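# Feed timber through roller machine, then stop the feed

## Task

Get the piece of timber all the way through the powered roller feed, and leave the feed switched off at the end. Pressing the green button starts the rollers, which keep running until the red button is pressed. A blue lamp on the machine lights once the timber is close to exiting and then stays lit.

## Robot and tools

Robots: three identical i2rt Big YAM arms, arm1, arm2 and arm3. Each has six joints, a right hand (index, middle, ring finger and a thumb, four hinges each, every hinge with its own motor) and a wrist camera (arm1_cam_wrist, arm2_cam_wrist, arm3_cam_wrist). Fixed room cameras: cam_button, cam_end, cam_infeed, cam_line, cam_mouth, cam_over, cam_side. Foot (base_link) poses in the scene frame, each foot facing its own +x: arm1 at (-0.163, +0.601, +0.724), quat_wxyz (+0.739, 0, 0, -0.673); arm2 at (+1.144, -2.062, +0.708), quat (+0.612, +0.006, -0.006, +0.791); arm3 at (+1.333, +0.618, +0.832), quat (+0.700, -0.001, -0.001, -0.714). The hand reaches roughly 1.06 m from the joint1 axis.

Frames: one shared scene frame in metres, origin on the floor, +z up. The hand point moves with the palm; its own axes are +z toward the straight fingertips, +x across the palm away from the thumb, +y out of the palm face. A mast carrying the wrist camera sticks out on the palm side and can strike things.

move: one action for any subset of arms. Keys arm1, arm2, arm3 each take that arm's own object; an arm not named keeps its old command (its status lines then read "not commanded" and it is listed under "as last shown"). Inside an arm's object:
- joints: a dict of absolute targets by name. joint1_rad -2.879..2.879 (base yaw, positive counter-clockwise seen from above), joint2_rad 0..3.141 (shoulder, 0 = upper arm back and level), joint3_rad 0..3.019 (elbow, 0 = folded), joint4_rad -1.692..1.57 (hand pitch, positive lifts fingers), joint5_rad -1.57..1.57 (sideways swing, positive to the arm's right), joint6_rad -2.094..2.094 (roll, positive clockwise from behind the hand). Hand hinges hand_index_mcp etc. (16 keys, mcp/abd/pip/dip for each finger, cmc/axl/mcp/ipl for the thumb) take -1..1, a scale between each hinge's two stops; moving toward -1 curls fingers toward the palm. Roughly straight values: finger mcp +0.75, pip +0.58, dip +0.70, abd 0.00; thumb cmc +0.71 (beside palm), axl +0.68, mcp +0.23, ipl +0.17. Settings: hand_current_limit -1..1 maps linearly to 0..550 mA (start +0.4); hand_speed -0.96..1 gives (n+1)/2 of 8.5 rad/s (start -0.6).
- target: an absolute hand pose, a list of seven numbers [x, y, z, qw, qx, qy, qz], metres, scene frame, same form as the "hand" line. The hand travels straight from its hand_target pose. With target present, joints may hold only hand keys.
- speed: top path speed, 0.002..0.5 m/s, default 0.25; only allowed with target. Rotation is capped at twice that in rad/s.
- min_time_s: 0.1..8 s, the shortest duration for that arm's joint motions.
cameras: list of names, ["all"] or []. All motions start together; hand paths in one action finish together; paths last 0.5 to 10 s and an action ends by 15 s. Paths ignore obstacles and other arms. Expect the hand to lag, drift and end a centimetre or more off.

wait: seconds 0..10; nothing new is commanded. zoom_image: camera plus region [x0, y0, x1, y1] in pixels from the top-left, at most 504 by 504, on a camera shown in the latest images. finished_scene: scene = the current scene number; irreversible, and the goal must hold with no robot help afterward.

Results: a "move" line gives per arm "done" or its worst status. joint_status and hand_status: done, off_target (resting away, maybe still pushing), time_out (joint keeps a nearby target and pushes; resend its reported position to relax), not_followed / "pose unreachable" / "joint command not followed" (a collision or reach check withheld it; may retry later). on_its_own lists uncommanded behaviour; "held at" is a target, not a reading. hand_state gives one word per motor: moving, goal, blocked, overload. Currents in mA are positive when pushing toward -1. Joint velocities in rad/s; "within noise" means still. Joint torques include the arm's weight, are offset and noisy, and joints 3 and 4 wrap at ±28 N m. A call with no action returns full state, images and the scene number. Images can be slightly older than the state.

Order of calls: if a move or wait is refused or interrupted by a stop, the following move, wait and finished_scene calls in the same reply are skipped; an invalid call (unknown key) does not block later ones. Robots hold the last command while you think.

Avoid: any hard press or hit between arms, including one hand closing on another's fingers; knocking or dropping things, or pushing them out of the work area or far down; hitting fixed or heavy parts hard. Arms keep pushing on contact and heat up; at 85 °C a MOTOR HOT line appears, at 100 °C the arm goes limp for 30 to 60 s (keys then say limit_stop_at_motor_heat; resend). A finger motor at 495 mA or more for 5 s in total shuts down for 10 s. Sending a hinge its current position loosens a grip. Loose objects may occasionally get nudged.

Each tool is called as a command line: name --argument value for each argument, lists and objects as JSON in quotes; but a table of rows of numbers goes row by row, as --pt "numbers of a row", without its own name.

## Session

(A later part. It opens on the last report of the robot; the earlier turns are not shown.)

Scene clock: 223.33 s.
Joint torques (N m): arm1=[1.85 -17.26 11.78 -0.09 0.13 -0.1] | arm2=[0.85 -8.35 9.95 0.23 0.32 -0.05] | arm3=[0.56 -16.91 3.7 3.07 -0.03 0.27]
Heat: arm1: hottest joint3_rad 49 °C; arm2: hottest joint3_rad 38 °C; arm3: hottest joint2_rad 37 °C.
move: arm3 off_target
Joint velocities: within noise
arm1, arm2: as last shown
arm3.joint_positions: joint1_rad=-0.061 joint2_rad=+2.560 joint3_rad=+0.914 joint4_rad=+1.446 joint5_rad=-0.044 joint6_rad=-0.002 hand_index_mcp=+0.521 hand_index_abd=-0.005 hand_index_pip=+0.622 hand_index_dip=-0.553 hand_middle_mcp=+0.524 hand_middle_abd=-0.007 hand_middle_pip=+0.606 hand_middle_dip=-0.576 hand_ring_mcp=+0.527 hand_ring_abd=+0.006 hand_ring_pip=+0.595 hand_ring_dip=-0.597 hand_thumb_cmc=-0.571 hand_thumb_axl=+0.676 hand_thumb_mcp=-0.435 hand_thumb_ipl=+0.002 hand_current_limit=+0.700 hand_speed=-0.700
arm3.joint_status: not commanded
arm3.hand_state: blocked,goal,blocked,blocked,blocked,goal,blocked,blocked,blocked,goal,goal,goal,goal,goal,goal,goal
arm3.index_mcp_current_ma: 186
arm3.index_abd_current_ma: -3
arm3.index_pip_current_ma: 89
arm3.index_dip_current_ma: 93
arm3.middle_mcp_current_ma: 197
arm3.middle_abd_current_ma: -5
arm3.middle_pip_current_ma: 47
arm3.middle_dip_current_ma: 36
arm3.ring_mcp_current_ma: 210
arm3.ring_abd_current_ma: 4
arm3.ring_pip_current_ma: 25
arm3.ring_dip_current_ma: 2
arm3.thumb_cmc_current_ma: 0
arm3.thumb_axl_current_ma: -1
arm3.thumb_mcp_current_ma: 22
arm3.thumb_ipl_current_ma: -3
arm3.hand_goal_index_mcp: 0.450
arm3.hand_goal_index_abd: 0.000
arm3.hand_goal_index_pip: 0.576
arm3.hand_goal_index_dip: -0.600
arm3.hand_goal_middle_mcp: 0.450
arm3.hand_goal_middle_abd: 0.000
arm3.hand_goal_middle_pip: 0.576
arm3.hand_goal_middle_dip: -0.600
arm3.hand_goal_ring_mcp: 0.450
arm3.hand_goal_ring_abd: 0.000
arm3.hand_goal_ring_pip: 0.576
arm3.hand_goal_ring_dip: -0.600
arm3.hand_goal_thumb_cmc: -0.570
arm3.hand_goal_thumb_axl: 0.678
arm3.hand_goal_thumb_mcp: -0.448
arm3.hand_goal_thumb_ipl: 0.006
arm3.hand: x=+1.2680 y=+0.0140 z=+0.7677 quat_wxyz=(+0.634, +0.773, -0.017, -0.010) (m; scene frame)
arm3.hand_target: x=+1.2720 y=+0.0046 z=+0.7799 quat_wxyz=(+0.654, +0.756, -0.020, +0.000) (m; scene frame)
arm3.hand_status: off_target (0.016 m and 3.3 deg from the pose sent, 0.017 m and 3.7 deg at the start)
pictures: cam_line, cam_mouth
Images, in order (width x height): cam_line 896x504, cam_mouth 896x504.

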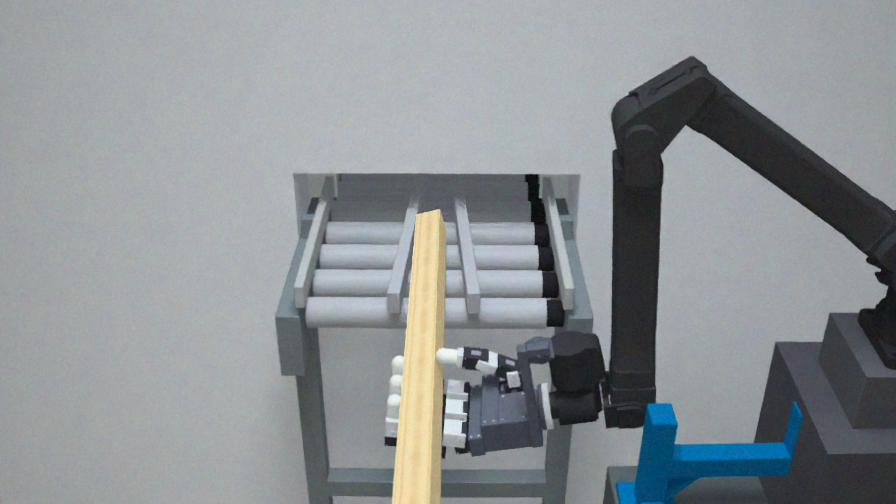

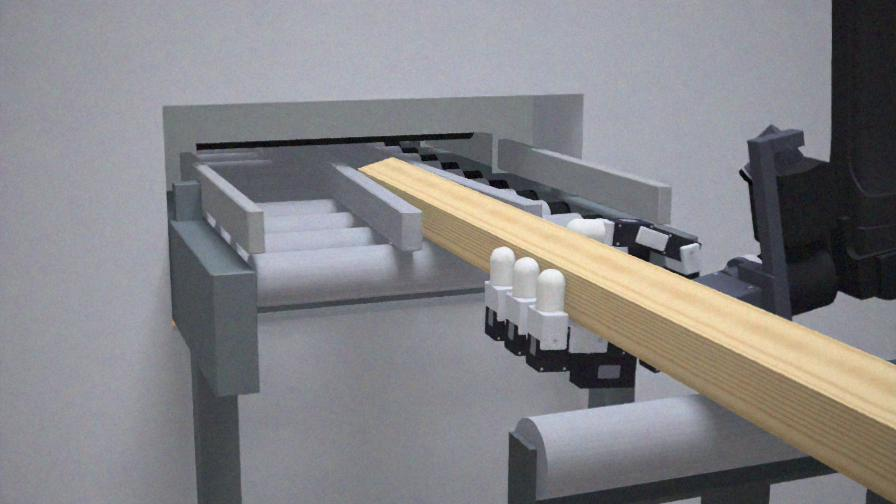

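move --arm3 '{"target": [1.262, 0.018, 0.774, 0.64, 0.768, -0.018, 0.0], "speed": 0.08}'

move --arm3 '{"target": [1.16, 0.022, 0.772, 0.63, 0.776, -0.012, 0.0], "speed": 0.08}' --cameras '["cam_line", "cam_mouth", "cam_infeed"]'

Scene clock: 228.27 s.
Joint torques (N m): arm1=[1.73 -17.32 11.82 -0.08 0.12 -0.09] | arm2=[0.79 -8.47 9.94 0.21 0.32 -0.05] | arm3=[-1.2 -17.03 0.55 2.91 -0.38 0.15]
Heat: arm1: hottest joint3_rad 49 °C; arm2: hottest joint3_rad 38 °C; arm3: hottest joint2_rad 37 °C.
move: arm3 done
Joint velocities: within noise
arm1, arm2: as last shown
arm3.joint_positions: joint1_rad=-0.067 joint2_rad=+2.560 joint3_rad=+0.909 joint4_rad=+1.446 joint5_rad=-0.066 joint6_rad=-0.002 hand_index_mcp=+0.518 hand_index_abd=-0.004 hand_index_pip=+0.622 hand_index_dip=-0.556 hand_middle_mcp=+0.524 hand_middle_abd=-0.006 hand_middle_pip=+0.606 hand_middle_dip=-0.569 hand_ring_mcp=+0.527 hand_ring_abd=+0.006 hand_ring_pip=+0.598 hand_ring_dip=-0.588 hand_thumb_cmc=-0.573 hand_thumb_axl=+0.674 hand_thumb_mcp=-0.434 hand_thumb_ipl=+0.002 hand_current_limit=+0.700 hand_speed=-0.700
arm3.joint_status: not commanded
arm3.hand_state: blocked,goal,blocked,blocked,blocked,goal,blocked,blocked,blocked,goal,blocked,goal,goal,goal,goal,goal
arm3.index_mcp_current_ma: 175
arm3.index_abd_current_ma: -2
arm3.index_pip_current_ma: 89
arm3.index_dip_current_ma: 86
arm3.middle_mcp_current_ma: 197
arm3.middle_abd_current_ma: -4
arm3.middle_pip_current_ma: 47
arm3.middle_dip_current_ma: 51
arm3.ring_mcp_current_ma: 210
arm3.ring_abd_current_ma: 4
arm3.ring_pip_current_ma: 31
arm3.ring_dip_current_ma: 13
arm3.thumb_cmc_current_ma: -1
arm3.thumb_axl_current_ma: -4
arm3.thumb_mcp_current_ma: 24
arm3.thumb_ipl_current_ma: -3
arm3.hand_goal_index_mcp: 0.450
arm3.hand_goal_index_abd: 0.000
arm3.hand_goal_index_pip: 0.576
arm3.hand_goal_index_dip: -0.600
arm3.hand_goal_middle_mcp: 0.450
arm3.hand_goal_middle_abd: 0.000
arm3.hand_goal_middle_pip: 0.576
arm3.hand_goal_middle_dip: -0.600
arm3.hand_goal_ring_mcp: 0.450
arm3.hand_goal_ring_abd: 0.000
arm3.hand_goal_ring_pip: 0.576
arm3.hand_goal_ring_dip: -0.600
arm3.hand_goal_thumb_cmc: -0.570
arm3.hand_goal_thumb_axl: 0.678
arm3.hand_goal_thumb_mcp: -0.448
arm3.hand_goal_thumb_ipl: 0.006
arm3.hand: x=+1.2685 y=+0.0152 z=+0.7667 quat_wxyz=(+0.632, +0.775, -0.012, -0.003) (m; scene frame)
arm3.hand_target: x=+1.2621 y=+0.0180 z=+0.7738 quat_wxyz=(+0.640, +0.768, -0.018, +0.000) (m; scene frame)
arm3.hand_status: done (0.010 m and 1.4 deg from the pose sent, 0.010 m and 1.4 deg at the start)
pictures: none

Scene clock: 230.17 s.
Joint torques (N m): arm1=[2.14 -17.32 11.85 -0.06 0.12 -0.09] | arm2=[0.85 -8.41 9.94 0.23 0.32 -0.05] | arm3=[-1.32 -17.67 2.07 1.62 -0.21 0.06]
Heat: arm1: hottest joint3_rad 49 °C; arm2: hottest joint3_rad 38 °C; arm3: hottest joint2_rad 37 °C.
move: arm3 off_target
Joint velocities: within noise
arm1.joint_positions: joint1_rad=+0.016 joint2_rad=+1.840 joint3_rad=+1.911 joint4_rad=-1.661 joint5_rad=-0.003 joint6_rad=+0.138 hand_index_mcp=+0.754 hand_index_abd=+0.001 hand_index_pip=+0.577 hand_index_dip=+0.696 hand_middle_mcp=+0.754 hand_middle_abd=+0.001 hand_middle_pip=+0.577 hand_middle_dip=+0.696 hand_ring_mcp=+0.754 hand_ring_abd=+0.001 hand_ring_pip=+0.577 hand_ring_dip=+0.696 hand_thumb_cmc=-0.568 hand_thumb_axl=+0.677 hand_thumb_mcp=+0.110 hand_thumb_ipl=-0.533 hand_current_limit=+0.600 hand_speed=-0.600
arm1.joint_status: not commanded
arm1.hand_state: goal,goal,goal,goal,goal,goal,goal,goal,goal,goal,goal,goal,goal,goal,goal,goal
arm1.index_mcp_current_ma: 0
arm1.index_abd_current_ma: 0
arm1.index_pip_current_ma: 0
arm1.index_dip_current_ma: 0
arm1.middle_mcp_current_ma: 0
arm1.middle_abd_current_ma: 0
arm1.middle_pip_current_ma: 0
arm1.middle_dip_current_ma: 0
arm1.ring_mcp_current_ma: 0
arm1.ring_abd_current_ma: 0
arm1.ring_pip_current_ma: 0
arm1.ring_dip_current_ma: 0
arm1.thumb_cmc_current_ma: 0
arm1.thumb_axl_current_ma: 0
arm1.thumb_mcp_current_ma: 0
arm1.thumb_ipl_current_ma: 0
arm1.hand_goal_index_mcp: 0.754
arm1.hand_goal_index_abd: 0.000
arm1.hand_goal_index_pip: 0.576
arm1.hand_goal_index_dip: 0.696
arm1.hand_goal_middle_mcp: 0.754
arm1.hand_goal_middle_abd: 0.000
arm1.hand_goal_middle_pip: 0.576
arm1.hand_goal_middle_dip: 0.696
arm1.hand_goal_ring_mcp: 0.754
arm1.hand_goal_ring_abd: 0.000
arm1.hand_goal_ring_pip: 0.576
arm1.hand_goal_ring_dip: 0.696
arm1.hand_goal_thumb_cmc: -0.570
arm1.hand_goal_thumb_axl: 0.678
arm1.hand_goal_thumb_mcp: 0.112
arm1.hand_goal_thumb_ipl: -0.534
arm1.hand: x=-0.1265 y=-0.0442 z=+0.9798 quat_wxyz=(-0.010, +1.000, -0.014, +0.000) (m; scene frame)
arm1.hand_target: x=-0.1150 y=-0.0542 z=+0.9901 quat_wxyz=(+0.001, +1.000, +0.000, +0.000) (m; scene frame)
arm1.hand_status: not commanded
arm2.joint_positions: joint1_rad=+0.368 joint2_rad=+1.334 joint3_rad=+1.328 joint4_rad=-1.600 joint5_rad=-0.010 joint6_rad=+0.557 hand_index_mcp=+0.755 hand_index_abd=+0.000 hand_index_pip=+0.577 hand_index_dip=+0.696 hand_middle_mcp=-0.336 hand_middle_abd=+0.000 hand_middle_pip=-0.698 hand_middle_dip=-0.197 hand_ring_mcp=-0.338 hand_ring_abd=+0.000 hand_ring_pip=-0.698 hand_ring_dip=-0.198 hand_thumb_cmc=+0.716 hand_thumb_axl=+0.677 hand_thumb_mcp=+0.224 hand_thumb_ipl=+0.168 hand_current_limit=+0.400 hand_speed=-0.600
arm2.joint_status: not commanded
arm2.hand_state: goal,goal,goal,goal,goal,goal,goal,goal,goal,goal,goal,goal,goal,goal,goal,goal
arm2.index_mcp_current_ma: 1
arm2.index_abd_current_ma: 0
arm2.index_pip_current_ma: 1
arm2.index_dip_current_ma: 0
arm2.middle_mcp_current_ma: 28
arm2.middle_abd_current_ma: 0
arm2.middle_pip_current_ma: 3
arm2.middle_dip_current_ma: 3
arm2.ring_mcp_current_ma: 23
arm2.ring_abd_current_ma: 0
arm2.ring_pip_current_ma: 2
arm2.ring_dip_current_ma: 3
arm2.thumb_cmc_current_ma: 2
arm2.thumb_axl_current_ma: -1
arm2.thumb_mcp_current_ma: -3
arm2.thumb_ipl_current_ma: 0
arm2.hand_goal_index_mcp: 0.754
arm2.hand_goal_index_abd: 0.000
arm2.hand_goal_index_pip: 0.576
arm2.hand_goal_index_dip: 0.696
arm2.hand_goal_middle_mcp: -0.350
arm2.hand_goal_middle_abd: 0.000
arm2.hand_goal_middle_pip: -0.700
arm2.hand_goal_middle_dip: -0.200
arm2.hand_goal_ring_mcp: -0.350
arm2.hand_goal_ring_abd: 0.000
arm2.hand_goal_ring_pip: -0.700
arm2.hand_goal_ring_dip: -0.200
arm2.hand_goal_thumb_cmc: 0.714
arm2.hand_goal_thumb_axl: 0.678
arm2.hand_goal_thumb_mcp: 0.226
arm2.hand_goal_thumb_ipl: 0.168
arm2.hand: x=+0.9433 y=-1.6784 z=+0.9777 quat_wxyz=(+0.004, -0.033, +0.999, -0.009) (m; scene frame)
arm2.hand_target: x=+0.9421 y=-1.6732 z=+0.9900 quat_wxyz=(+0.000, -0.035, +0.999, +0.000) (m; scene frame)
arm2.hand_status: not commanded
arm3.joint_positions: joint1_rad=-0.307 joint2_rad=+2.548 joint3_rad=+0.930 joint4_rad=+1.391 joint5_rad=-0.317 joint6_rad=-0.057 hand_index_mcp=+0.514 hand_index_abd=-0.003 hand_index_pip=+0.622 hand_index_dip=-0.559 hand_middle_mcp=+0.522 hand_middle_abd=-0.006 hand_middle_pip=+0.606 hand_middle_dip=-0.561 hand_ring_mcp=+0.524 hand_ring_abd=+0.005 hand_ring_pip=+0.610 hand_ring_dip=-0.575 hand_thumb_cmc=-0.576 hand_thumb_axl=+0.671 hand_thumb_mcp=-0.430 hand_thumb_ipl=+0.001 hand_current_limit=+0.700 hand_speed=-0.700
arm3.joint_status: not commanded
arm3.hand_state: blocked,goal,blocked,blocked,blocked,goal,blocked,blocked,blocked,goal,blocked,blocked,goal,goal,goal,goal
arm3.index_mcp_current_ma: 159
arm3.index_abd_current_ma: -2
arm3.index_pip_current_ma: 89
arm3.index_dip_current_ma: 77
arm3.middle_mcp_current_ma: 190
arm3.middle_abd_current_ma: -4
arm3.middle_pip_current_ma: 48
arm3.middle_dip_current_ma: 70
arm3.ring_mcp_current_ma: 198
arm3.ring_abd_current_ma: 3
arm3.ring_pip_current_ma: 58
arm3.ring_dip_current_ma: 37
arm3.thumb_cmc_current_ma: -4
arm3.thumb_axl_current_ma: -8
arm3.thumb_mcp_current_ma: 34
arm3.thumb_ipl_current_ma: -5
arm3.hand_goal_index_mcp: 0.450
arm3.hand_goal_index_abd: 0.000
arm3.hand_goal_index_pip: 0.576
arm3.hand_goal_index_dip: -0.600
arm3.hand_goal_middle_mcp: 0.450
arm3.hand_goal_middle_abd: 0.000
arm3.hand_goal_middle_pip: 0.576
arm3.hand_goal_middle_dip: -0.600
arm3.hand_goal_ring_mcp: 0.450
arm3.hand_goal_ring_abd: 0.000
arm3.hand_goal_ring_pip: 0.576
arm3.hand_goal_ring_dip: -0.600
arm3.hand_goal_thumb_cmc: -0.570
arm3.hand_goal_thumb_axl: 0.678
arm3.hand_goal_thumb_mcp: -0.448
arm3.hand_goal_thumb_ipl: 0.006
arm3.hand: x=+1.1704 y=+0.0251 z=+0.7667 quat_wxyz=(+0.628, +0.778, -0.006, +0.003) (m; scene frame)
arm3.hand_target: x=+1.1601 y=+0.0222 z=+0.7722 quat_wxyz=(+0.630, +0.776, -0.012, +0.000) (m; scene frame)
arm3.hand_status: off_target (0.012 m and 0.8 deg from the pose sent, 0.109 m and 0.5 deg at the start)
pictures: cam_infeed, cam_line, cam_mouth
Images, in order (width x height): cam_infeed 896x504, cam_line 896x504, cam_mouth 896x504.

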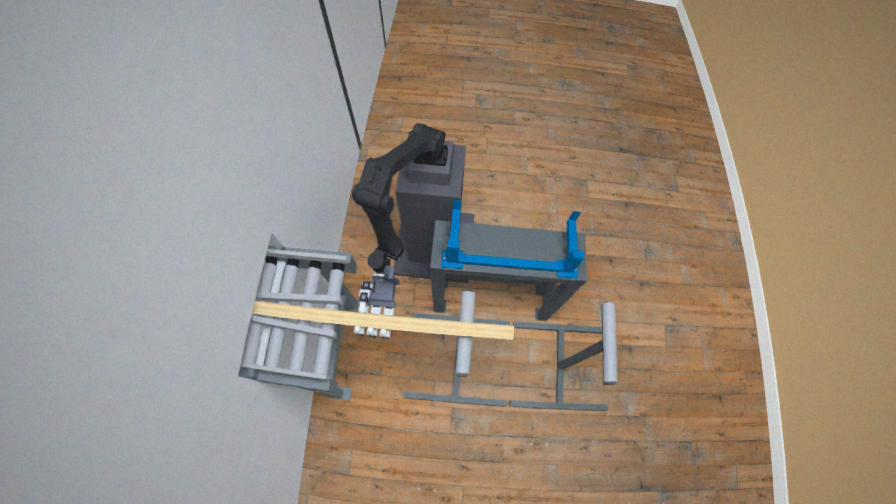

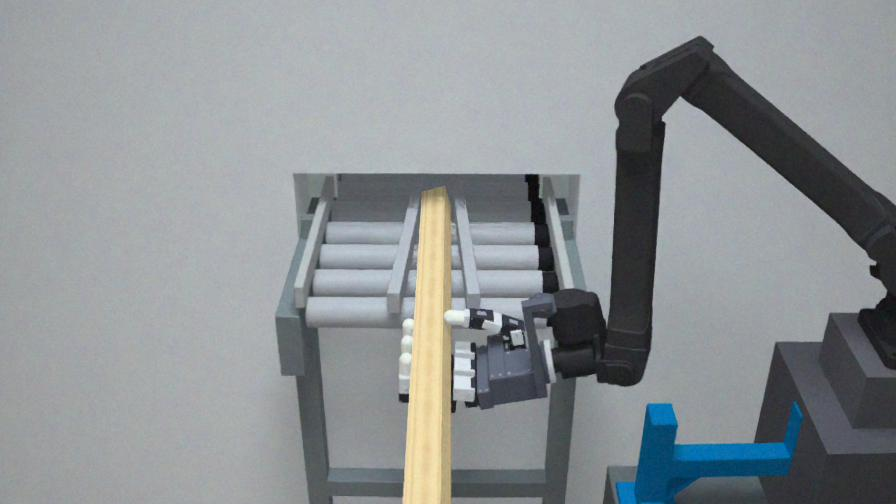

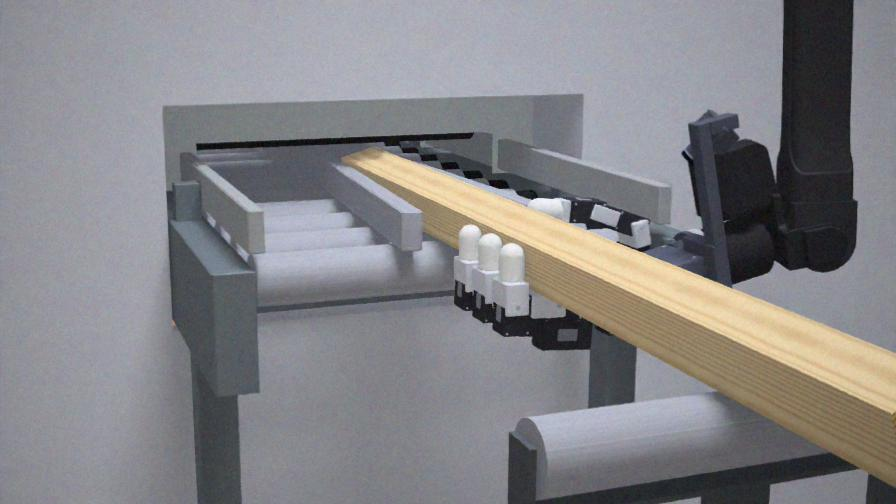

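move --arm3 '{"joints": {"hand_thumb_mcp": 0.22, "hand_thumb_ipl": 0.167, "hand_index_mcp": 0.5, "hand_middle_mcp": 0.5, "hand_ring_mcp": 0.5}}' --arm2 '{"target": [0.939, -1.665, 0.942, 0, -0.035, 0.999, 0], "speed": 0.1}'

move --arm3 '{"target": [1.165, 0.028, 0.735, 0.62, 0.785, 0, 0], "speed": 0.05}' --arm1 '{"target": [-0.10, -0.058, 0.95, 0, 1, 0, 0], "speed": 0.05}' --cameras '["cam_line", "cam_mouth", "cam_button"]'

zoom_image --camera "cam_button" --region '[300, 60, 480, 240]'

Scene clock: 239.00 s.
Joint torques (N m): arm1=[1.73 -17.38 11.79 -0.08 0.11 -0.1] | arm2=[0.44 -8.29 7.08 1.11 0.31 -0.06] | arm3=[-1.32 -17.73 2.1 1.77 -0.16 0.04]
Heat: arm1: hottest joint3_rad 49 °C; arm2: hottest joint3_rad 38 °C; arm3: hottest joint2_rad 36 °C.
move: arm2 done; arm3 off_target
Joint velocities: within noise
arm1: as last shown
arm2.joint_positions: joint1_rad=+0.368 joint2_rad=+1.353 joint3_rad=+1.264 joint4_rad=-1.494 joint5_rad=-0.010 joint6_rad=+0.552 hand_index_mcp=+0.755 hand_index_abd=+0.000 hand_index_pip=+0.577 hand_index_dip=+0.696 hand_middle_mcp=-0.336 hand_middle_abd=+0.000 hand_middle_pip=-0.698 hand_middle_dip=-0.197 hand_ring_mcp=-0.338 hand_ring_abd=+0.000 hand_ring_pip=-0.698 hand_ring_dip=-0.198 hand_thumb_cmc=+0.716 hand_thumb_axl=+0.677 hand_thumb_mcp=+0.224 hand_thumb_ipl=+0.168 hand_current_limit=+0.400 hand_speed=-0.600
arm2.joint_status: not commanded
arm2.hand_state: goal,goal,goal,goal,goal,goal,goal,goal,goal,goal,goal,goal,goal,goal,goal,goal
arm2.index_mcp_current_ma: 1
arm2.index_abd_current_ma: 0
arm2.index_pip_current_ma: 1
arm2.index_dip_current_ma: 0
arm2.middle_mcp_current_ma: 28
arm2.middle_abd_current_ma: 0
arm2.middle_pip_current_ma: 3
arm2.middle_dip_current_ma: 3
arm2.ring_mcp_current_ma: 23
arm2.ring_abd_current_ma: 0
arm2.ring_pip_current_ma: 2
arm2.ring_dip_current_ma: 3
arm2.thumb_cmc_current_ma: 2
arm2.thumb_axl_current_ma: -1
arm2.thumb_mcp_current_ma: -3
arm2.thumb_ipl_current_ma: 0
arm2.hand_goal_index_mcp: 0.754
arm2.hand_goal_index_abd: 0.000
arm2.hand_goal_index_pip: 0.576
arm2.hand_goal_index_dip: 0.696
arm2.hand_goal_middle_mcp: -0.350
arm2.hand_goal_middle_abd: 0.000
arm2.hand_goal_middle_pip: -0.700
arm2.hand_goal_middle_dip: -0.200
arm2.hand_goal_ring_mcp: -0.350
arm2.hand_goal_ring_abd: 0.000
arm2.hand_goal_ring_pip: -0.700
arm2.hand_goal_ring_dip: -0.200
arm2.hand_goal_thumb_cmc: 0.714
arm2.hand_goal_thumb_axl: 0.678
arm2.hand_goal_thumb_mcp: 0.226
arm2.hand_goal_thumb_ipl: 0.168
arm2.hand: x=+0.9362 y=-1.6685 z=+0.9472 quat_wxyz=(-0.002, -0.035, +0.999, +0.000) (m; scene frame)
arm2.hand_target: x=+0.9389 y=-1.6651 z=+0.9421 quat_wxyz=(+0.000, -0.035, +0.999, +0.000) (m; scene frame)
arm2.hand_status: done (0.007 m and 0.2 deg from the pose sent, 0.038 m and 1.2 deg at the start)
arm3.joint_positions: joint1_rad=-0.310 joint2_rad=+2.548 joint3_rad=+0.930 joint4_rad=+1.385 joint5_rad=-0.317 joint6_rad=-0.057 hand_index_mcp=+0.521 hand_index_abd=-0.003 hand_index_pip=+0.585 hand_index_dip=-0.597 hand_middle_mcp=+0.525 hand_middle_abd=-0.003 hand_middle_pip=+0.583 hand_middle_dip=-0.597 hand_ring_mcp=+0.521 hand_ring_abd=+0.004 hand_ring_pip=+0.583 hand_ring_dip=-0.597 hand_thumb_cmc=-0.572 hand_thumb_axl=+0.676 hand_thumb_mcp=+0.215 hand_thumb_ipl=+0.165 hand_current_limit=+0.700 hand_speed=-0.700
arm3.joint_status: hand_index_mcp off_target (ended at +0.521, target +0.500); hand_middle_mcp off_target (ended at +0.525, target +0.500); hand_ring_mcp off_target (ended at +0.521, target +0.500); the others done
arm3.hand_state: blocked,goal,goal,goal,blocked,goal,goal,goal,blocked,goal,goal,goal,goal,goal,goal,goal
arm3.index_mcp_current_ma: 31
arm3.index_abd_current_ma: -2
arm3.index_pip_current_ma: 8
arm3.index_dip_current_ma: 2
arm3.middle_mcp_current_ma: 39
arm3.middle_abd_current_ma: -2
arm3.middle_pip_current_ma: 5
arm3.middle_dip_current_ma: 2
arm3.ring_mcp_current_ma: 31
arm3.ring_abd_current_ma: 2
arm3.ring_pip_current_ma: 6
arm3.ring_dip_current_ma: 2
arm3.thumb_cmc_current_ma: -1
arm3.thumb_axl_current_ma: -2
arm3.thumb_mcp_current_ma: -5
arm3.thumb_ipl_current_ma: -2
arm3.hand_goal_index_mcp: 0.500
arm3.hand_goal_index_abd: 0.000
arm3.hand_goal_index_pip: 0.576
arm3.hand_goal_index_dip: -0.600
arm3.hand_goal_middle_mcp: 0.500
arm3.hand_goal_middle_abd: 0.000
arm3.hand_goal_middle_pip: 0.576
arm3.hand_goal_middle_dip: -0.600
arm3.hand_goal_ring_mcp: 0.500
arm3.hand_goal_ring_abd: 0.000
arm3.hand_goal_ring_pip: 0.576
arm3.hand_goal_ring_dip: -0.600
arm3.hand_goal_thumb_cmc: -0.570
arm3.hand_goal_thumb_axl: 0.678
arm3.hand_goal_thumb_mcp: 0.220
arm3.hand_goal_thumb_ipl: 0.168
arm3.hand: x=+1.1684 y=+0.0255 z=+0.7650 quat_wxyz=(+0.626, +0.780, -0.008, +0.003) (m; scene frame)
arm3.hand_target: x=+1.1601 y=+0.0222 z=+0.7720 quat_wxyz=(+0.630, +0.776, -0.012, +0.000) (m; scene frame)
arm3.hand_status: not commanded
pictures: none

Scene clock: 240.43 s.
Joint torques (N m): arm1=[2.14 -17.32 8.21 1.06 0.12 0.17] | arm2=[0.44 -8.23 7.09 1.09 0.32 -0.05] | arm3=[-1.26 -15.56 2.21 2.63 -0.22 -0.06]
Heat: arm1: hottest joint3_rad 48 °C; arm2: hottest joint3_rad 38 °C; arm3: hottest joint2_rad 36 °C.
move: arm1 off_target; arm3 done
Joint velocities: within noise
arm1.joint_positions: joint1_rad=+0.040 joint2_rad=+1.848 joint3_rad=+1.874 joint4_rad=-1.585 joint5_rad=-0.003 joint6_rad=+0.138 hand_index_mcp=+0.754 hand_index_abd=+0.001 hand_index_pip=+0.577 hand_index_dip=+0.696 hand_middle_mcp=+0.754 hand_middle_abd=+0.001 hand_middle_pip=+0.577 hand_middle_dip=+0.696 hand_ring_mcp=+0.754 hand_ring_abd=+0.001 hand_ring_pip=+0.577 hand_ring_dip=+0.696 hand_thumb_cmc=-0.568 hand_thumb_axl=+0.677 hand_thumb_mcp=+0.110 hand_thumb_ipl=-0.533 hand_current_limit=+0.600 hand_speed=-0.600
arm1.joint_status: not commanded
arm1.hand_state: goal,goal,goal,goal,goal,goal,goal,goal,goal,goal,goal,goal,goal,goal,goal,goal
arm1.index_mcp_current_ma: 0
arm1.index_abd_current_ma: 0
arm1.index_pip_current_ma: 0
arm1.index_dip_current_ma: 0
arm1.middle_mcp_current_ma: 0
arm1.middle_abd_current_ma: 0
arm1.middle_pip_current_ma: 0
arm1.middle_dip_current_ma: 0
arm1.ring_mcp_current_ma: 0
arm1.ring_abd_current_ma: 0
arm1.ring_pip_current_ma: 0
arm1.ring_dip_current_ma: 0
arm1.thumb_cmc_current_ma: 0
arm1.thumb_axl_current_ma: 0
arm1.thumb_mcp_current_ma: 0
arm1.thumb_ipl_current_ma: 0
arm1.hand_goal_index_mcp: 0.754
arm1.hand_goal_index_abd: 0.000
arm1.hand_goal_index_pip: 0.576
arm1.hand_goal_index_dip: 0.696
arm1.hand_goal_middle_mcp: 0.754
arm1.hand_goal_middle_abd: 0.000
arm1.hand_goal_middle_pip: 0.576
arm1.hand_goal_middle_dip: 0.696
arm1.hand_goal_ring_mcp: 0.754
arm1.hand_goal_ring_abd: 0.000
arm1.hand_goal_ring_pip: 0.576
arm1.hand_goal_ring_dip: 0.696
arm1.hand_goal_thumb_cmc: -0.570
arm1.hand_goal_thumb_axl: 0.678
arm1.hand_goal_thumb_mcp: 0.112
arm1.hand_goal_thumb_ipl: -0.534
arm1.hand: x=-0.1096 y=-0.0541 z=+0.9636 quat_wxyz=(+0.005, +1.000, -0.002, +0.002) (m; scene frame)
arm1.hand_target: x=-0.1001 y=-0.0576 z=+0.9500 quat_wxyz=(+0.000, +1.000, +0.000, +0.000) (m; scene frame)
arm1.hand_status: off_target (0.017 m and 0.7 deg from the pose sent, 0.042 m and 2.0 deg at the start)
arm2: as last shown
arm3.joint_positions: joint1_rad=-0.314 joint2_rad=+2.606 joint3_rad=+0.962 joint4_rad=+1.385 joint5_rad=-0.333 joint6_rad=-0.074 hand_index_mcp=+0.521 hand_index_abd=-0.003 hand_index_pip=+0.584 hand_index_dip=-0.597 hand_middle_mcp=+0.524 hand_middle_abd=-0.003 hand_middle_pip=+0.582 hand_middle_dip=-0.597 hand_ring_mcp=+0.520 hand_ring_abd=+0.003 hand_ring_pip=+0.583 hand_ring_dip=-0.597 hand_thumb_cmc=-0.572 hand_thumb_axl=+0.676 hand_thumb_mcp=+0.215 hand_thumb_ipl=+0.165 hand_current_limit=+0.700 hand_speed=-0.700
arm3.joint_status: not commanded
arm3.hand_state: blocked,goal,goal,goal,blocked,goal,goal,goal,blocked,goal,goal,goal,goal,goal,goal,goal
arm3.index_mcp_current_ma: 31
arm3.index_abd_current_ma: -2
arm3.index_pip_current_ma: 7
arm3.index_dip_current_ma: 2
arm3.middle_mcp_current_ma: 38
arm3.middle_abd_current_ma: -2
arm3.middle_pip_current_ma: 5
arm3.middle_dip_current_ma: 2
arm3.ring_mcp_current_ma: 30
arm3.ring_abd_current_ma: 2
arm3.ring_pip_current_ma: 6
arm3.ring_dip_current_ma: 2
arm3.thumb_cmc_current_ma: -1
arm3.thumb_axl_current_ma: -2
arm3.thumb_mcp_current_ma: -5
arm3.thumb_ipl_current_ma: -2
arm3.hand_goal_index_mcp: 0.500
arm3.hand_goal_index_abd: 0.000
arm3.hand_goal_index_pip: 0.576
arm3.hand_goal_index_dip: -0.600
arm3.hand_goal_middle_mcp: 0.500
arm3.hand_goal_middle_abd: 0.000
arm3.hand_goal_middle_pip: 0.576
arm3.hand_goal_middle_dip: -0.600
arm3.hand_goal_ring_mcp: 0.500
arm3.hand_goal_ring_abd: 0.000
arm3.hand_goal_ring_pip: 0.576
arm3.hand_goal_ring_dip: -0.600
arm3.hand_goal_thumb_cmc: -0.570
arm3.hand_goal_thumb_axl: 0.678
arm3.hand_goal_thumb_mcp: 0.220
arm3.hand_goal_thumb_ipl: 0.168
arm3.hand: x=+1.1708 y=+0.0262 z=+0.7388 quat_wxyz=(+0.617, +0.787, -0.001, +0.007) (m; scene frame)
arm3.hand_target: x=+1.1649 y=+0.0281 z=+0.7350 quat_wxyz=(+0.620, +0.785, +0.000, +0.000) (m; scene frame)
arm3.hand_status: done (0.007 m and 0.9 deg from the pose sent, 0.030 m and 1.4 deg at the start)
pictures: cam_button, cam_line, cam_mouth
Images, in order (width x height): cam_button 896x504, cam_line 896x504, cam_mouth 896x504.

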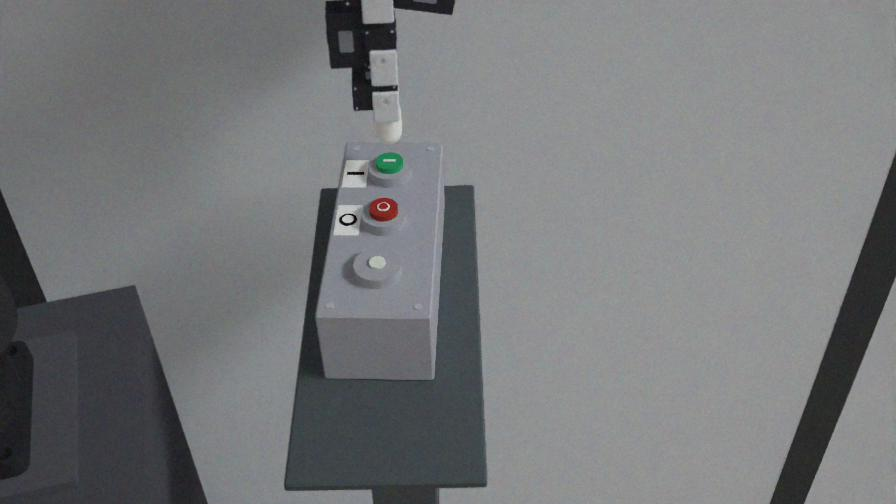

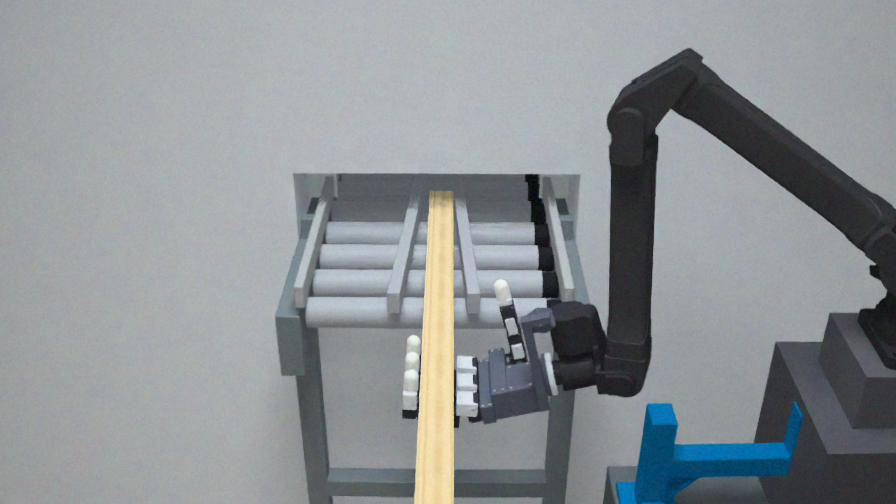

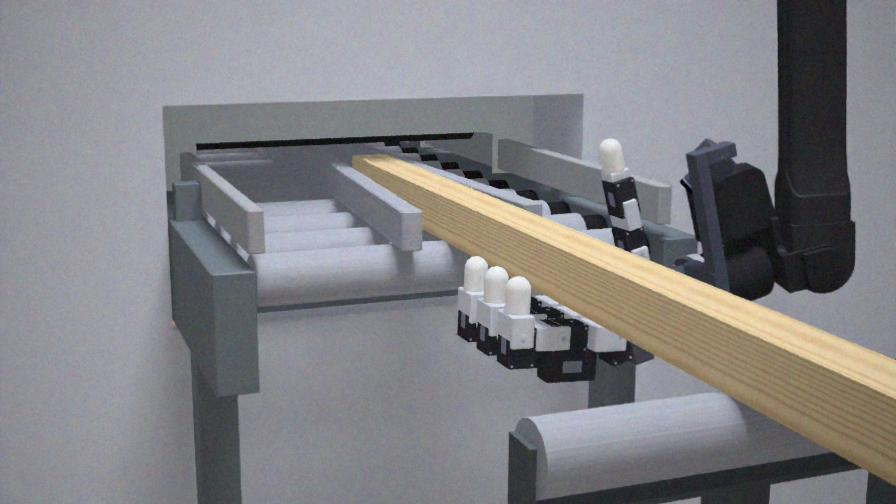

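Scaled by 2.800 from the camera's 896x504 image, which has a finer 1280x720 frame.

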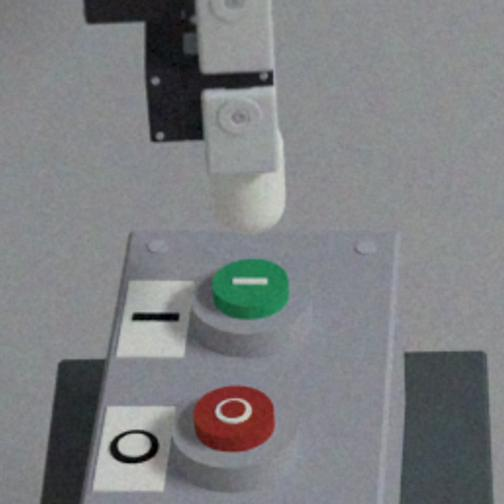

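move --arm2 '{"target": [0.939, -1.665, 0.909, 0, -0.035, 0.999, 0], "speed": 0.08}' --cameras '["cam_button"]'

zoom_image --camera "cam_button" --region '[300, 60, 480, 300]'

Scene clock: 246.60 s.
Joint torques (N m): arm1=[1.96 -17.2 8.23 1.03 0.13 0.16] | arm2=[0.5 -7.47 5.97 1.55 0.16 -0.05] | arm3=[-1.26 -15.68 2.24 2.55 -0.21 -0.06]
Heat: arm1: hottest joint3_rad 46 °C; arm2: hottest joint3_rad 37 °C; arm3: hottest joint2_rad 37 °C.
move: arm2 off_target
Joint velocities: within noise
arm1, arm3: as last shown
arm2.joint_positions: joint1_rad=+0.368 joint2_rad=+1.354 joint3_rad=+1.201 joint4_rad=-1.418 joint5_rad=-0.007 joint6_rad=+0.552 hand_index_mcp=+0.768 hand_index_abd=+0.003 hand_index_pip=+0.586 hand_index_dip=+0.699 hand_middle_mcp=-0.336 hand_middle_abd=+0.000 hand_middle_pip=-0.698 hand_middle_dip=-0.197 hand_ring_mcp=-0.338 hand_ring_abd=+0.000 hand_ring_pip=-0.698 hand_ring_dip=-0.198 hand_thumb_cmc=+0.716 hand_thumb_axl=+0.677 hand_thumb_mcp=+0.224 hand_thumb_ipl=+0.168 hand_current_limit=+0.400 hand_speed=-0.600
arm2.joint_status: not commanded
arm2.hand_state: goal,goal,goal,goal,goal,goal,goal,goal,goal,goal,goal,goal,goal,goal,goal,goal
arm2.index_mcp_current_ma: 27
arm2.index_abd_current_ma: 4
arm2.index_pip_current_ma: 17
arm2.index_dip_current_ma: 4
arm2.middle_mcp_current_ma: 28
arm2.middle_abd_current_ma: 0
arm2.middle_pip_current_ma: 3
arm2.middle_dip_current_ma: 3
arm2.ring_mcp_current_ma: 23
arm2.ring_abd_current_ma: 0
arm2.ring_pip_current_ma: 2
arm2.ring_dip_current_ma: 3
arm2.thumb_cmc_current_ma: 2
arm2.thumb_axl_current_ma: -1
arm2.thumb_mcp_current_ma: -3
arm2.thumb_ipl_current_ma: 0
arm2.hand_goal_index_mcp: 0.754
arm2.hand_goal_index_abd: 0.000
arm2.hand_goal_index_pip: 0.576
arm2.hand_goal_index_dip: 0.696
arm2.hand_goal_middle_mcp: -0.350
arm2.hand_goal_middle_abd: 0.000
arm2.hand_goal_middle_pip: -0.700
arm2.hand_goal_middle_dip: -0.200
arm2.hand_goal_ring_mcp: -0.350
arm2.hand_goal_ring_abd: 0.000
arm2.hand_goal_ring_pip: -0.700
arm2.hand_goal_ring_dip: -0.200
arm2.hand_goal_thumb_cmc: 0.714
arm2.hand_goal_thumb_axl: 0.678
arm2.hand_goal_thumb_mcp: 0.226
arm2.hand_goal_thumb_ipl: 0.168
arm2.hand: x=+0.9363 y=-1.6673 z=+0.9242 quat_wxyz=(-0.004, -0.035, +0.999, +0.007) (m; scene frame)
arm2.hand_target: x=+0.9391 y=-1.6654 z=+0.9092 quat_wxyz=(+0.000, -0.035, +0.999, +0.000) (m; scene frame)
arm2.hand_status: off_target (0.016 m and 0.9 deg from the pose sent, 0.038 m and 0.2 deg at the start)
arm3.hand: x=+1.1708 y=+0.0262 z=+0.7389 quat_wxyz=(+0.617, +0.787, -0.001, +0.007) (m; scene frame)
pictures: cam_button
Images, in order (width x height): cam_button 896x504.

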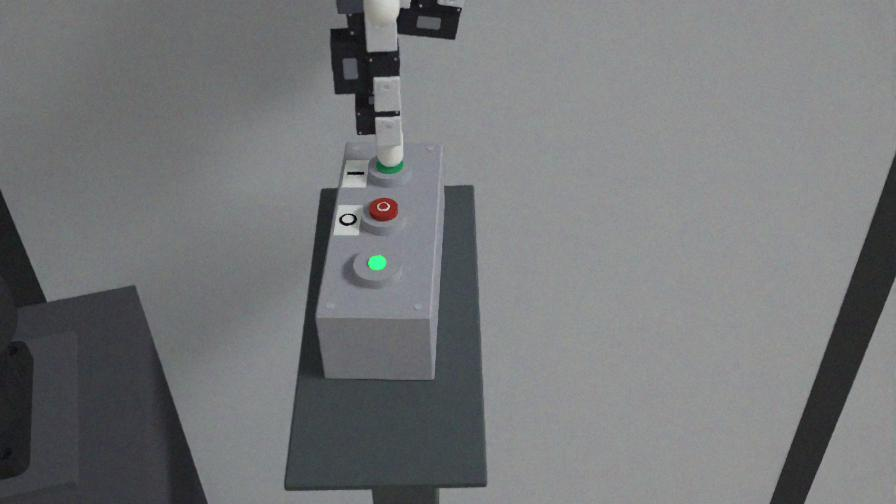

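Scaled by 2.100 from the camera's 896x504 image, which has a finer 1280x720 frame.

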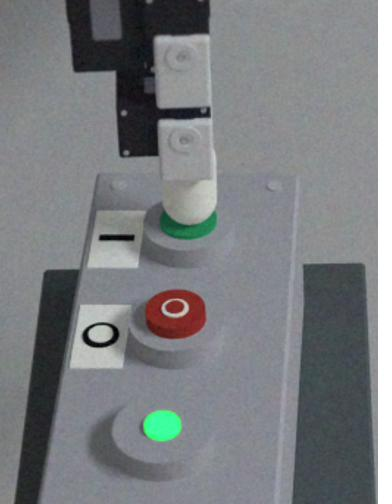

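Feed running. Move arm2 to red hover.

move --arm2 '{"target": [0.943, -1.666, 0.96, 0, -0.035, 0.999, 0], "speed": 0.15}'

move --arm2 '{"target": [1.003, -1.668, 0.938, 0, -0.035, 0.999, 0], "speed": 0.15}' --cameras '["cam_button", "cam_over", "cam_infeed"]'

zoom_image --camera "cam_button" --region '[300, 60, 480, 300]'

Scene clock: 250.60 s.
Joint torques (N m): arm1=[1.9 -17.38 8.23 1.03 0.13 0.18] | arm2=[0.21 -8.82 11.82 0.18 0.22 -0.04] | arm3=[-1.32 -15.56 1.85 2.58 -0.22 -0.06]
Heat: arm1: hottest joint3_rad 45 °C; arm2: hottest joint3_rad 37 °C; arm3: hottest joint2_rad 37 °C.
move: arm2 off_target
Joint velocities: within noise
arm1, arm3: as last shown
arm2.joint_positions: joint1_rad=+0.365 joint2_rad=+1.349 joint3_rad=+1.235 joint4_rad=-1.520 joint5_rad=-0.007 joint6_rad=+0.545 hand_index_mcp=+0.749 hand_index_abd=-0.003 hand_index_pip=+0.572 hand_index_dip=+0.694 hand_middle_mcp=-0.336 hand_middle_abd=+0.000 hand_middle_pip=-0.698 hand_middle_dip=-0.197 hand_ring_mcp=-0.338 hand_ring_abd=+0.000 hand_ring_pip=-0.698 hand_ring_dip=-0.198 hand_thumb_cmc=+0.715 hand_thumb_axl=+0.677 hand_thumb_mcp=+0.224 hand_thumb_ipl=+0.168 hand_current_limit=+0.400 hand_speed=-0.600
arm2.joint_status: not commanded
arm2.hand_state: goal,goal,goal,goal,goal,goal,goal,goal,goal,goal,goal,goal,goal,goal,goal,goal
arm2.index_mcp_current_ma: -7
arm2.index_abd_current_ma: -3
arm2.index_pip_current_ma: -5
arm2.index_dip_current_ma: -2
arm2.middle_mcp_current_ma: 28
arm2.middle_abd_current_ma: 0
arm2.middle_pip_current_ma: 3
arm2.middle_dip_current_ma: 3
arm2.ring_mcp_current_ma: 23
arm2.ring_abd_current_ma: 0
arm2.ring_pip_current_ma: 2
arm2.ring_dip_current_ma: 3
arm2.thumb_cmc_current_ma: 1
arm2.thumb_axl_current_ma: -1
arm2.thumb_mcp_current_ma: -3
arm2.thumb_ipl_current_ma: 0
arm2.hand_goal_index_mcp: 0.754
arm2.hand_goal_index_abd: 0.000
arm2.hand_goal_index_pip: 0.576
arm2.hand_goal_index_dip: 0.696
arm2.hand_goal_middle_mcp: -0.350
arm2.hand_goal_middle_abd: 0.000
arm2.hand_goal_middle_pip: -0.700
arm2.hand_goal_middle_dip: -0.200
arm2.hand_goal_ring_mcp: -0.350
arm2.hand_goal_ring_abd: 0.000
arm2.hand_goal_ring_pip: -0.700
arm2.hand_goal_ring_dip: -0.200
arm2.hand_goal_thumb_cmc: 0.714
arm2.hand_goal_thumb_axl: 0.678
arm2.hand_goal_thumb_mcp: 0.226
arm2.hand_goal_thumb_ipl: 0.168
arm2.hand: x=+0.9461 y=-1.6796 z=+0.9352 quat_wxyz=(+0.013, -0.037, +0.999, -0.020) (m; scene frame)
arm2.hand_target: x=+0.9437 y=-1.6669 z=+0.9600 quat_wxyz=(+0.000, -0.035, +0.999, +0.001) (m; scene frame)
arm2.hand_status: off_target (0.028 m and 2.8 deg from the pose sent, 0.036 m and 0.9 deg at the start)
arm3.joint_positions: joint1_rad=-0.315 joint2_rad=+2.606 joint3_rad=+0.967 joint4_rad=+1.385 joint5_rad=-0.333 joint6_rad=-0.074 hand_index_mcp=+0.521 hand_index_abd=+0.002 hand_index_pip=+0.585 hand_index_dip=-0.595 hand_middle_mcp=+0.524 hand_middle_abd=-0.003 hand_middle_pip=+0.582 hand_middle_dip=-0.597 hand_ring_mcp=+0.520 hand_ring_abd=+0.003 hand_ring_pip=+0.583 hand_ring_dip=-0.597 hand_thumb_cmc=-0.572 hand_thumb_axl=+0.676 hand_thumb_mcp=+0.215 hand_thumb_ipl=+0.165 hand_current_limit=+0.700 hand_speed=-0.700
arm3.index_abd_current_ma: 1
arm3.index_pip_current_ma: 8
arm3.index_dip_current_ma: 4
arm3.middle_abd_current_ma: -1
arm3.hand: x=+1.1692 y=+0.0251 z=+0.7398 quat_wxyz=(+0.618, +0.786, -0.001, +0.005) (m; scene frame)
arm3.hand_target: x=+1.1650 y=+0.0281 z=+0.7350 quat_wxyz=(+0.620, +0.785, +0.000, +0.000) (m; scene frame)
pictures: none

Scene clock: 251.97 s.
Joint torques (N m): arm1=[2.08 -17.32 8.25 1.06 0.13 0.17] | arm2=[0.44 -8 6.94 1.1 0.15 -0.06] | arm3=[-1.2 -15.74 1.87 2.54 -0.2 -0.05]
Heat: arm1: hottest joint3_rad 45 °C; arm2: hottest joint3_rad 37 °C; arm3: hottest joint2_rad 37 °C.
move: arm2 done
Joint velocities: within noise
arm1, arm3: as last shown
arm2.joint_positions: joint1_rad=+0.226 joint2_rad=+1.274 joint3_rad=+1.171 joint4_rad=-1.493 joint5_rad=-0.004 joint6_rad=+0.409 hand_index_mcp=+0.749 hand_index_abd=-0.003 hand_index_pip=+0.572 hand_index_dip=+0.694 hand_middle_mcp=-0.336 hand_middle_abd=+0.000 hand_middle_pip=-0.698 hand_middle_dip=-0.197 hand_ring_mcp=-0.338 hand_ring_abd=+0.000 hand_ring_pip=-0.698 hand_ring_dip=-0.198 hand_thumb_cmc=+0.715 hand_thumb_axl=+0.677 hand_thumb_mcp=+0.224 hand_thumb_ipl=+0.168 hand_current_limit=+0.400 hand_speed=-0.600
arm2.joint_status: not commanded
arm2.hand_state: goal,goal,goal,goal,goal,goal,goal,goal,goal,goal,goal,goal,goal,goal,goal,goal
arm2.index_mcp_current_ma: -7
arm2.index_abd_current_ma: -2
arm2.index_pip_current_ma: -4
arm2.index_dip_current_ma: -2
arm2.middle_mcp_current_ma: 28
arm2.middle_abd_current_ma: 0
arm2.middle_pip_current_ma: 3
arm2.middle_dip_current_ma: 3
arm2.ring_mcp_current_ma: 23
arm2.ring_abd_current_ma: 0
arm2.ring_pip_current_ma: 2
arm2.ring_dip_current_ma: 3
arm2.thumb_cmc_current_ma: 1
arm2.thumb_axl_current_ma: -1
arm2.thumb_mcp_current_ma: -3
arm2.thumb_ipl_current_ma: 0
arm2.hand_goal_index_mcp: 0.754
arm2.hand_goal_index_abd: 0.000
arm2.hand_goal_index_pip: 0.576
arm2.hand_goal_index_dip: 0.696
arm2.hand_goal_middle_mcp: -0.350
arm2.hand_goal_middle_abd: 0.000
arm2.hand_goal_middle_pip: -0.700
arm2.hand_goal_middle_dip: -0.200
arm2.hand_goal_ring_mcp: -0.350
arm2.hand_goal_ring_abd: 0.000
arm2.hand_goal_ring_pip: -0.700
arm2.hand_goal_ring_dip: -0.200
arm2.hand_goal_thumb_cmc: 0.714
arm2.hand_goal_thumb_axl: 0.678
arm2.hand_goal_thumb_mcp: 0.226
arm2.hand_goal_thumb_ipl: 0.168
arm2.hand: x=+0.9990 y=-1.6692 z=+0.9388 quat_wxyz=(+0.002, -0.036, +0.999, -0.004) (m; scene frame)
arm2.hand_target: x=+1.0029 y=-1.6680 z=+0.9380 quat_wxyz=(+0.000, -0.035, +0.999, +0.000) (m; scene frame)
arm2.hand_status: done (0.004 m and 0.5 deg from the pose sent, 0.058 m and 2.8 deg at the start)
pictures: cam_button, cam_infeed, cam_over
Images, in order (width x height): cam_button 896x504, cam_infeed 896x504, cam_over 896x504.

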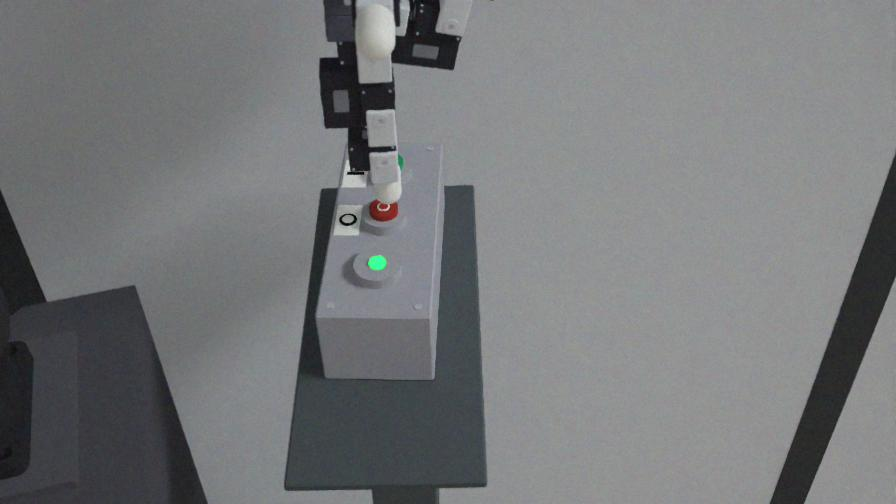

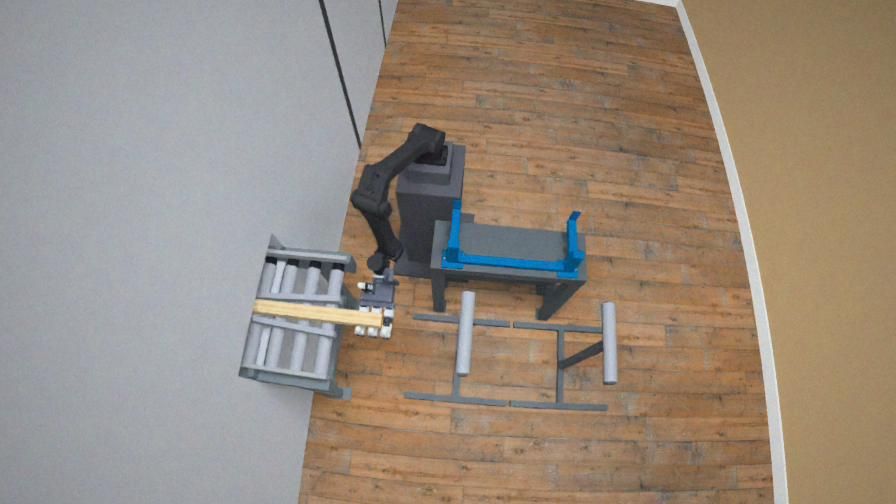

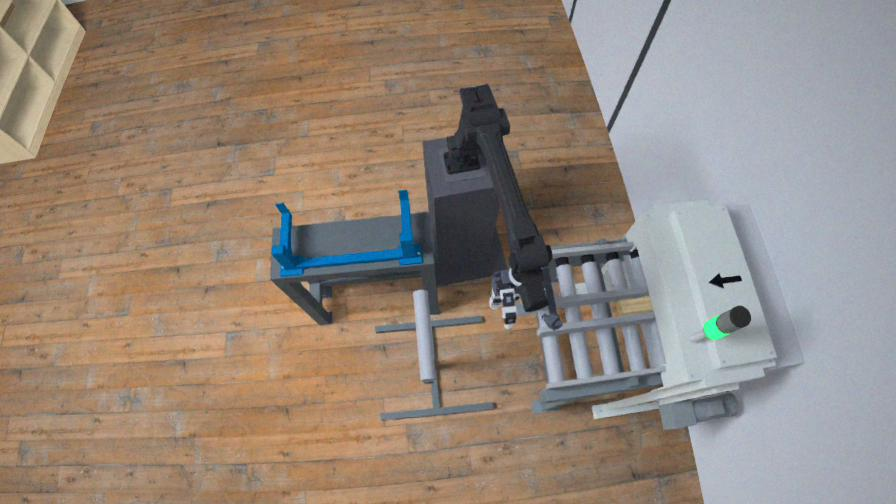

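Scaled by 2.100 from the camera's 896x504 image, which has a finer 1280x720 frame.

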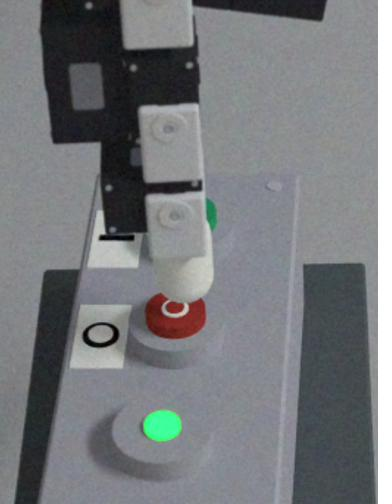

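move --arm2 '{"target": [0.997, -1.672, 0.934, 0, -0.035, 0.999, 0], "speed": 0.1}' --cameras '["cam_button", "cam_over", "cam_end"]'

zoom_image --camera "cam_end" --region '[520, 140, 800, 400]'

Scene clock: 262.03 s.
Joint torques (N m): arm1=[2.02 -17.26 8.2 1.07 0.11 0.16] | arm2=[1.85 -8.12 6.91 1.09 0.13 0.11] | arm3=[-1.08 -15.68 1.78 2.56 -0.2 -0.08]
Heat: arm1: hottest joint3_rad 43 °C; arm2: hottest joint3_rad 36 °C; arm3: hottest joint2_rad 37 °C.
move: arm2 done
Joint velocities: within noise
arm1, arm3: as last shown
arm2.joint_positions: joint1_rad=+0.226 joint2_rad=+1.274 joint3_rad=+1.159 joint4_rad=-1.482 joint5_rad=-0.004 joint6_rad=+0.410 hand_index_mcp=+0.749 hand_index_abd=-0.003 hand_index_pip=+0.572 hand_index_dip=+0.694 hand_middle_mcp=-0.336 hand_middle_abd=+0.000 hand_middle_pip=-0.698 hand_middle_dip=-0.197 hand_ring_mcp=-0.338 hand_ring_abd=+0.000 hand_ring_pip=-0.698 hand_ring_dip=-0.198 hand_thumb_cmc=+0.715 hand_thumb_axl=+0.677 hand_thumb_mcp=+0.224 hand_thumb_ipl=+0.168 hand_current_limit=+0.400 hand_speed=-0.600
arm2.joint_status: not commanded
arm2.hand_state: goal,goal,goal,goal,goal,goal,goal,goal,goal,goal,goal,goal,goal,goal,goal,goal
arm2.index_mcp_current_ma: -7
arm2.index_abd_current_ma: -2
arm2.index_pip_current_ma: -4
arm2.index_dip_current_ma: -2
arm2.middle_mcp_current_ma: 28
arm2.middle_abd_current_ma: 0
arm2.middle_pip_current_ma: 3
arm2.middle_dip_current_ma: 3
arm2.ring_mcp_current_ma: 23
arm2.ring_abd_current_ma: 0
arm2.ring_pip_current_ma: 2
arm2.ring_dip_current_ma: 3
arm2.thumb_cmc_current_ma: 1
arm2.thumb_axl_current_ma: -1
arm2.thumb_mcp_current_ma: -3
arm2.thumb_ipl_current_ma: 0
arm2.hand_goal_index_mcp: 0.754
arm2.hand_goal_index_abd: 0.000
arm2.hand_goal_index_pip: 0.576
arm2.hand_goal_index_dip: 0.696
arm2.hand_goal_middle_mcp: -0.350
arm2.hand_goal_middle_abd: 0.000
arm2.hand_goal_middle_pip: -0.700
arm2.hand_goal_middle_dip: -0.200
arm2.hand_goal_ring_mcp: -0.350
arm2.hand_goal_ring_abd: 0.000
arm2.hand_goal_ring_pip: -0.700
arm2.hand_goal_ring_dip: -0.200
arm2.hand_goal_thumb_cmc: 0.714
arm2.hand_goal_thumb_axl: 0.678
arm2.hand_goal_thumb_mcp: 0.226
arm2.hand_goal_thumb_ipl: 0.168
arm2.hand: x=+0.9995 y=-1.6698 z=+0.9344 quat_wxyz=(+0.003, -0.035, +0.999, -0.004) (m; scene frame)
arm2.hand_target: x=+0.9970 y=-1.6721 z=+0.9339 quat_wxyz=(+0.000, -0.035, +0.999, +0.000) (m; scene frame)
arm2.hand_status: done (0.003 m and 0.6 deg from the pose sent, 0.006 m and 0.5 deg at the start)
arm3.joint_positions: joint1_rad=-0.315 joint2_rad=+2.606 joint3_rad=+0.967 joint4_rad=+1.385 joint5_rad=-0.334 joint6_rad=-0.074 hand_index_mcp=+0.521 hand_index_abd=+0.002 hand_index_pip=+0.585 hand_index_dip=-0.597 hand_middle_mcp=+0.524 hand_middle_abd=-0.003 hand_middle_pip=+0.582 hand_middle_dip=-0.597 hand_ring_mcp=+0.520 hand_ring_abd=+0.003 hand_ring_pip=+0.583 hand_ring_dip=-0.597 hand_thumb_cmc=-0.572 hand_thumb_axl=+0.676 hand_thumb_mcp=+0.215 hand_thumb_ipl=+0.165 hand_current_limit=+0.700 hand_speed=-0.700
arm3.index_dip_current_ma: 2
arm3.hand: x=+1.1693 y=+0.0251 z=+0.7398 quat_wxyz=(+0.618, +0.786, -0.001, +0.006) (m; scene frame)
pictures: cam_button, cam_end, cam_over
Images, in order (width x height): cam_button 896x504, cam_end 896x504, cam_over 896x504.

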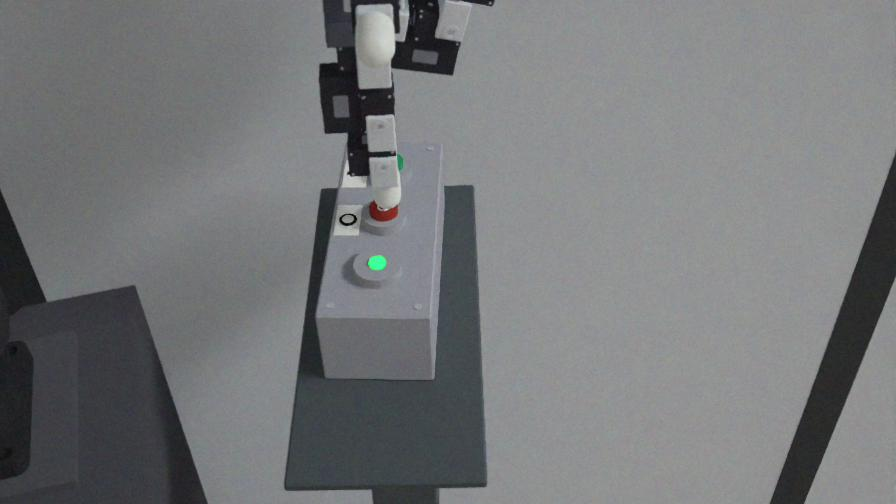

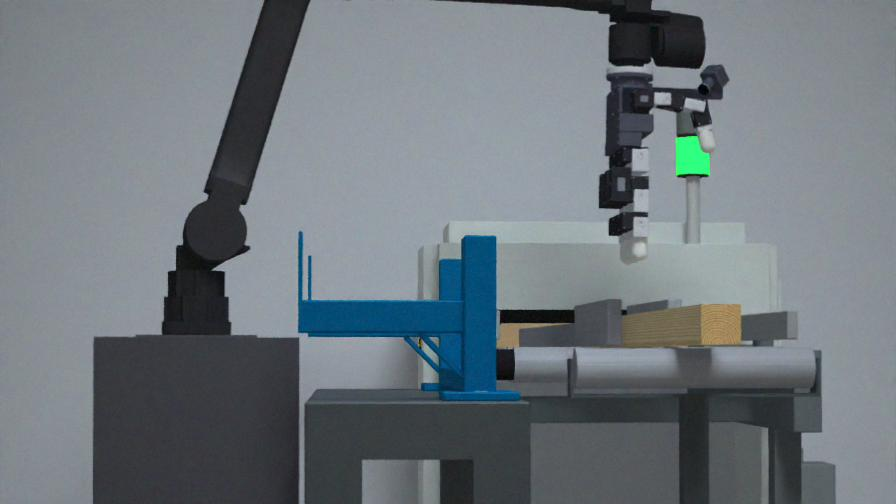

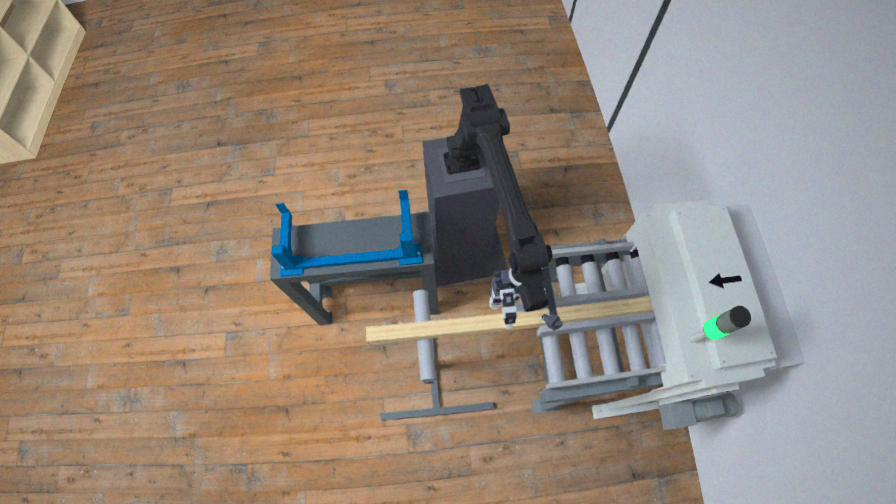

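Scaled by 1.800 from the camera's 896x504 image, which has a finer 1280x720 frame.

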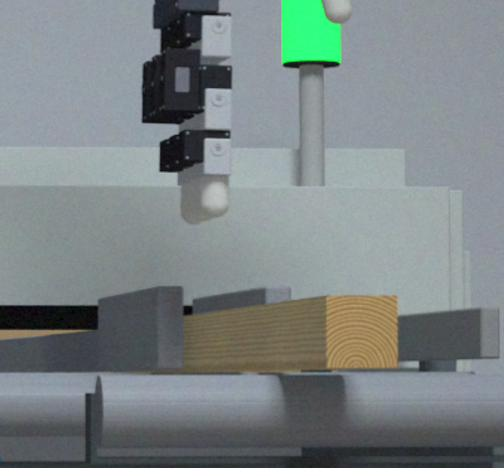

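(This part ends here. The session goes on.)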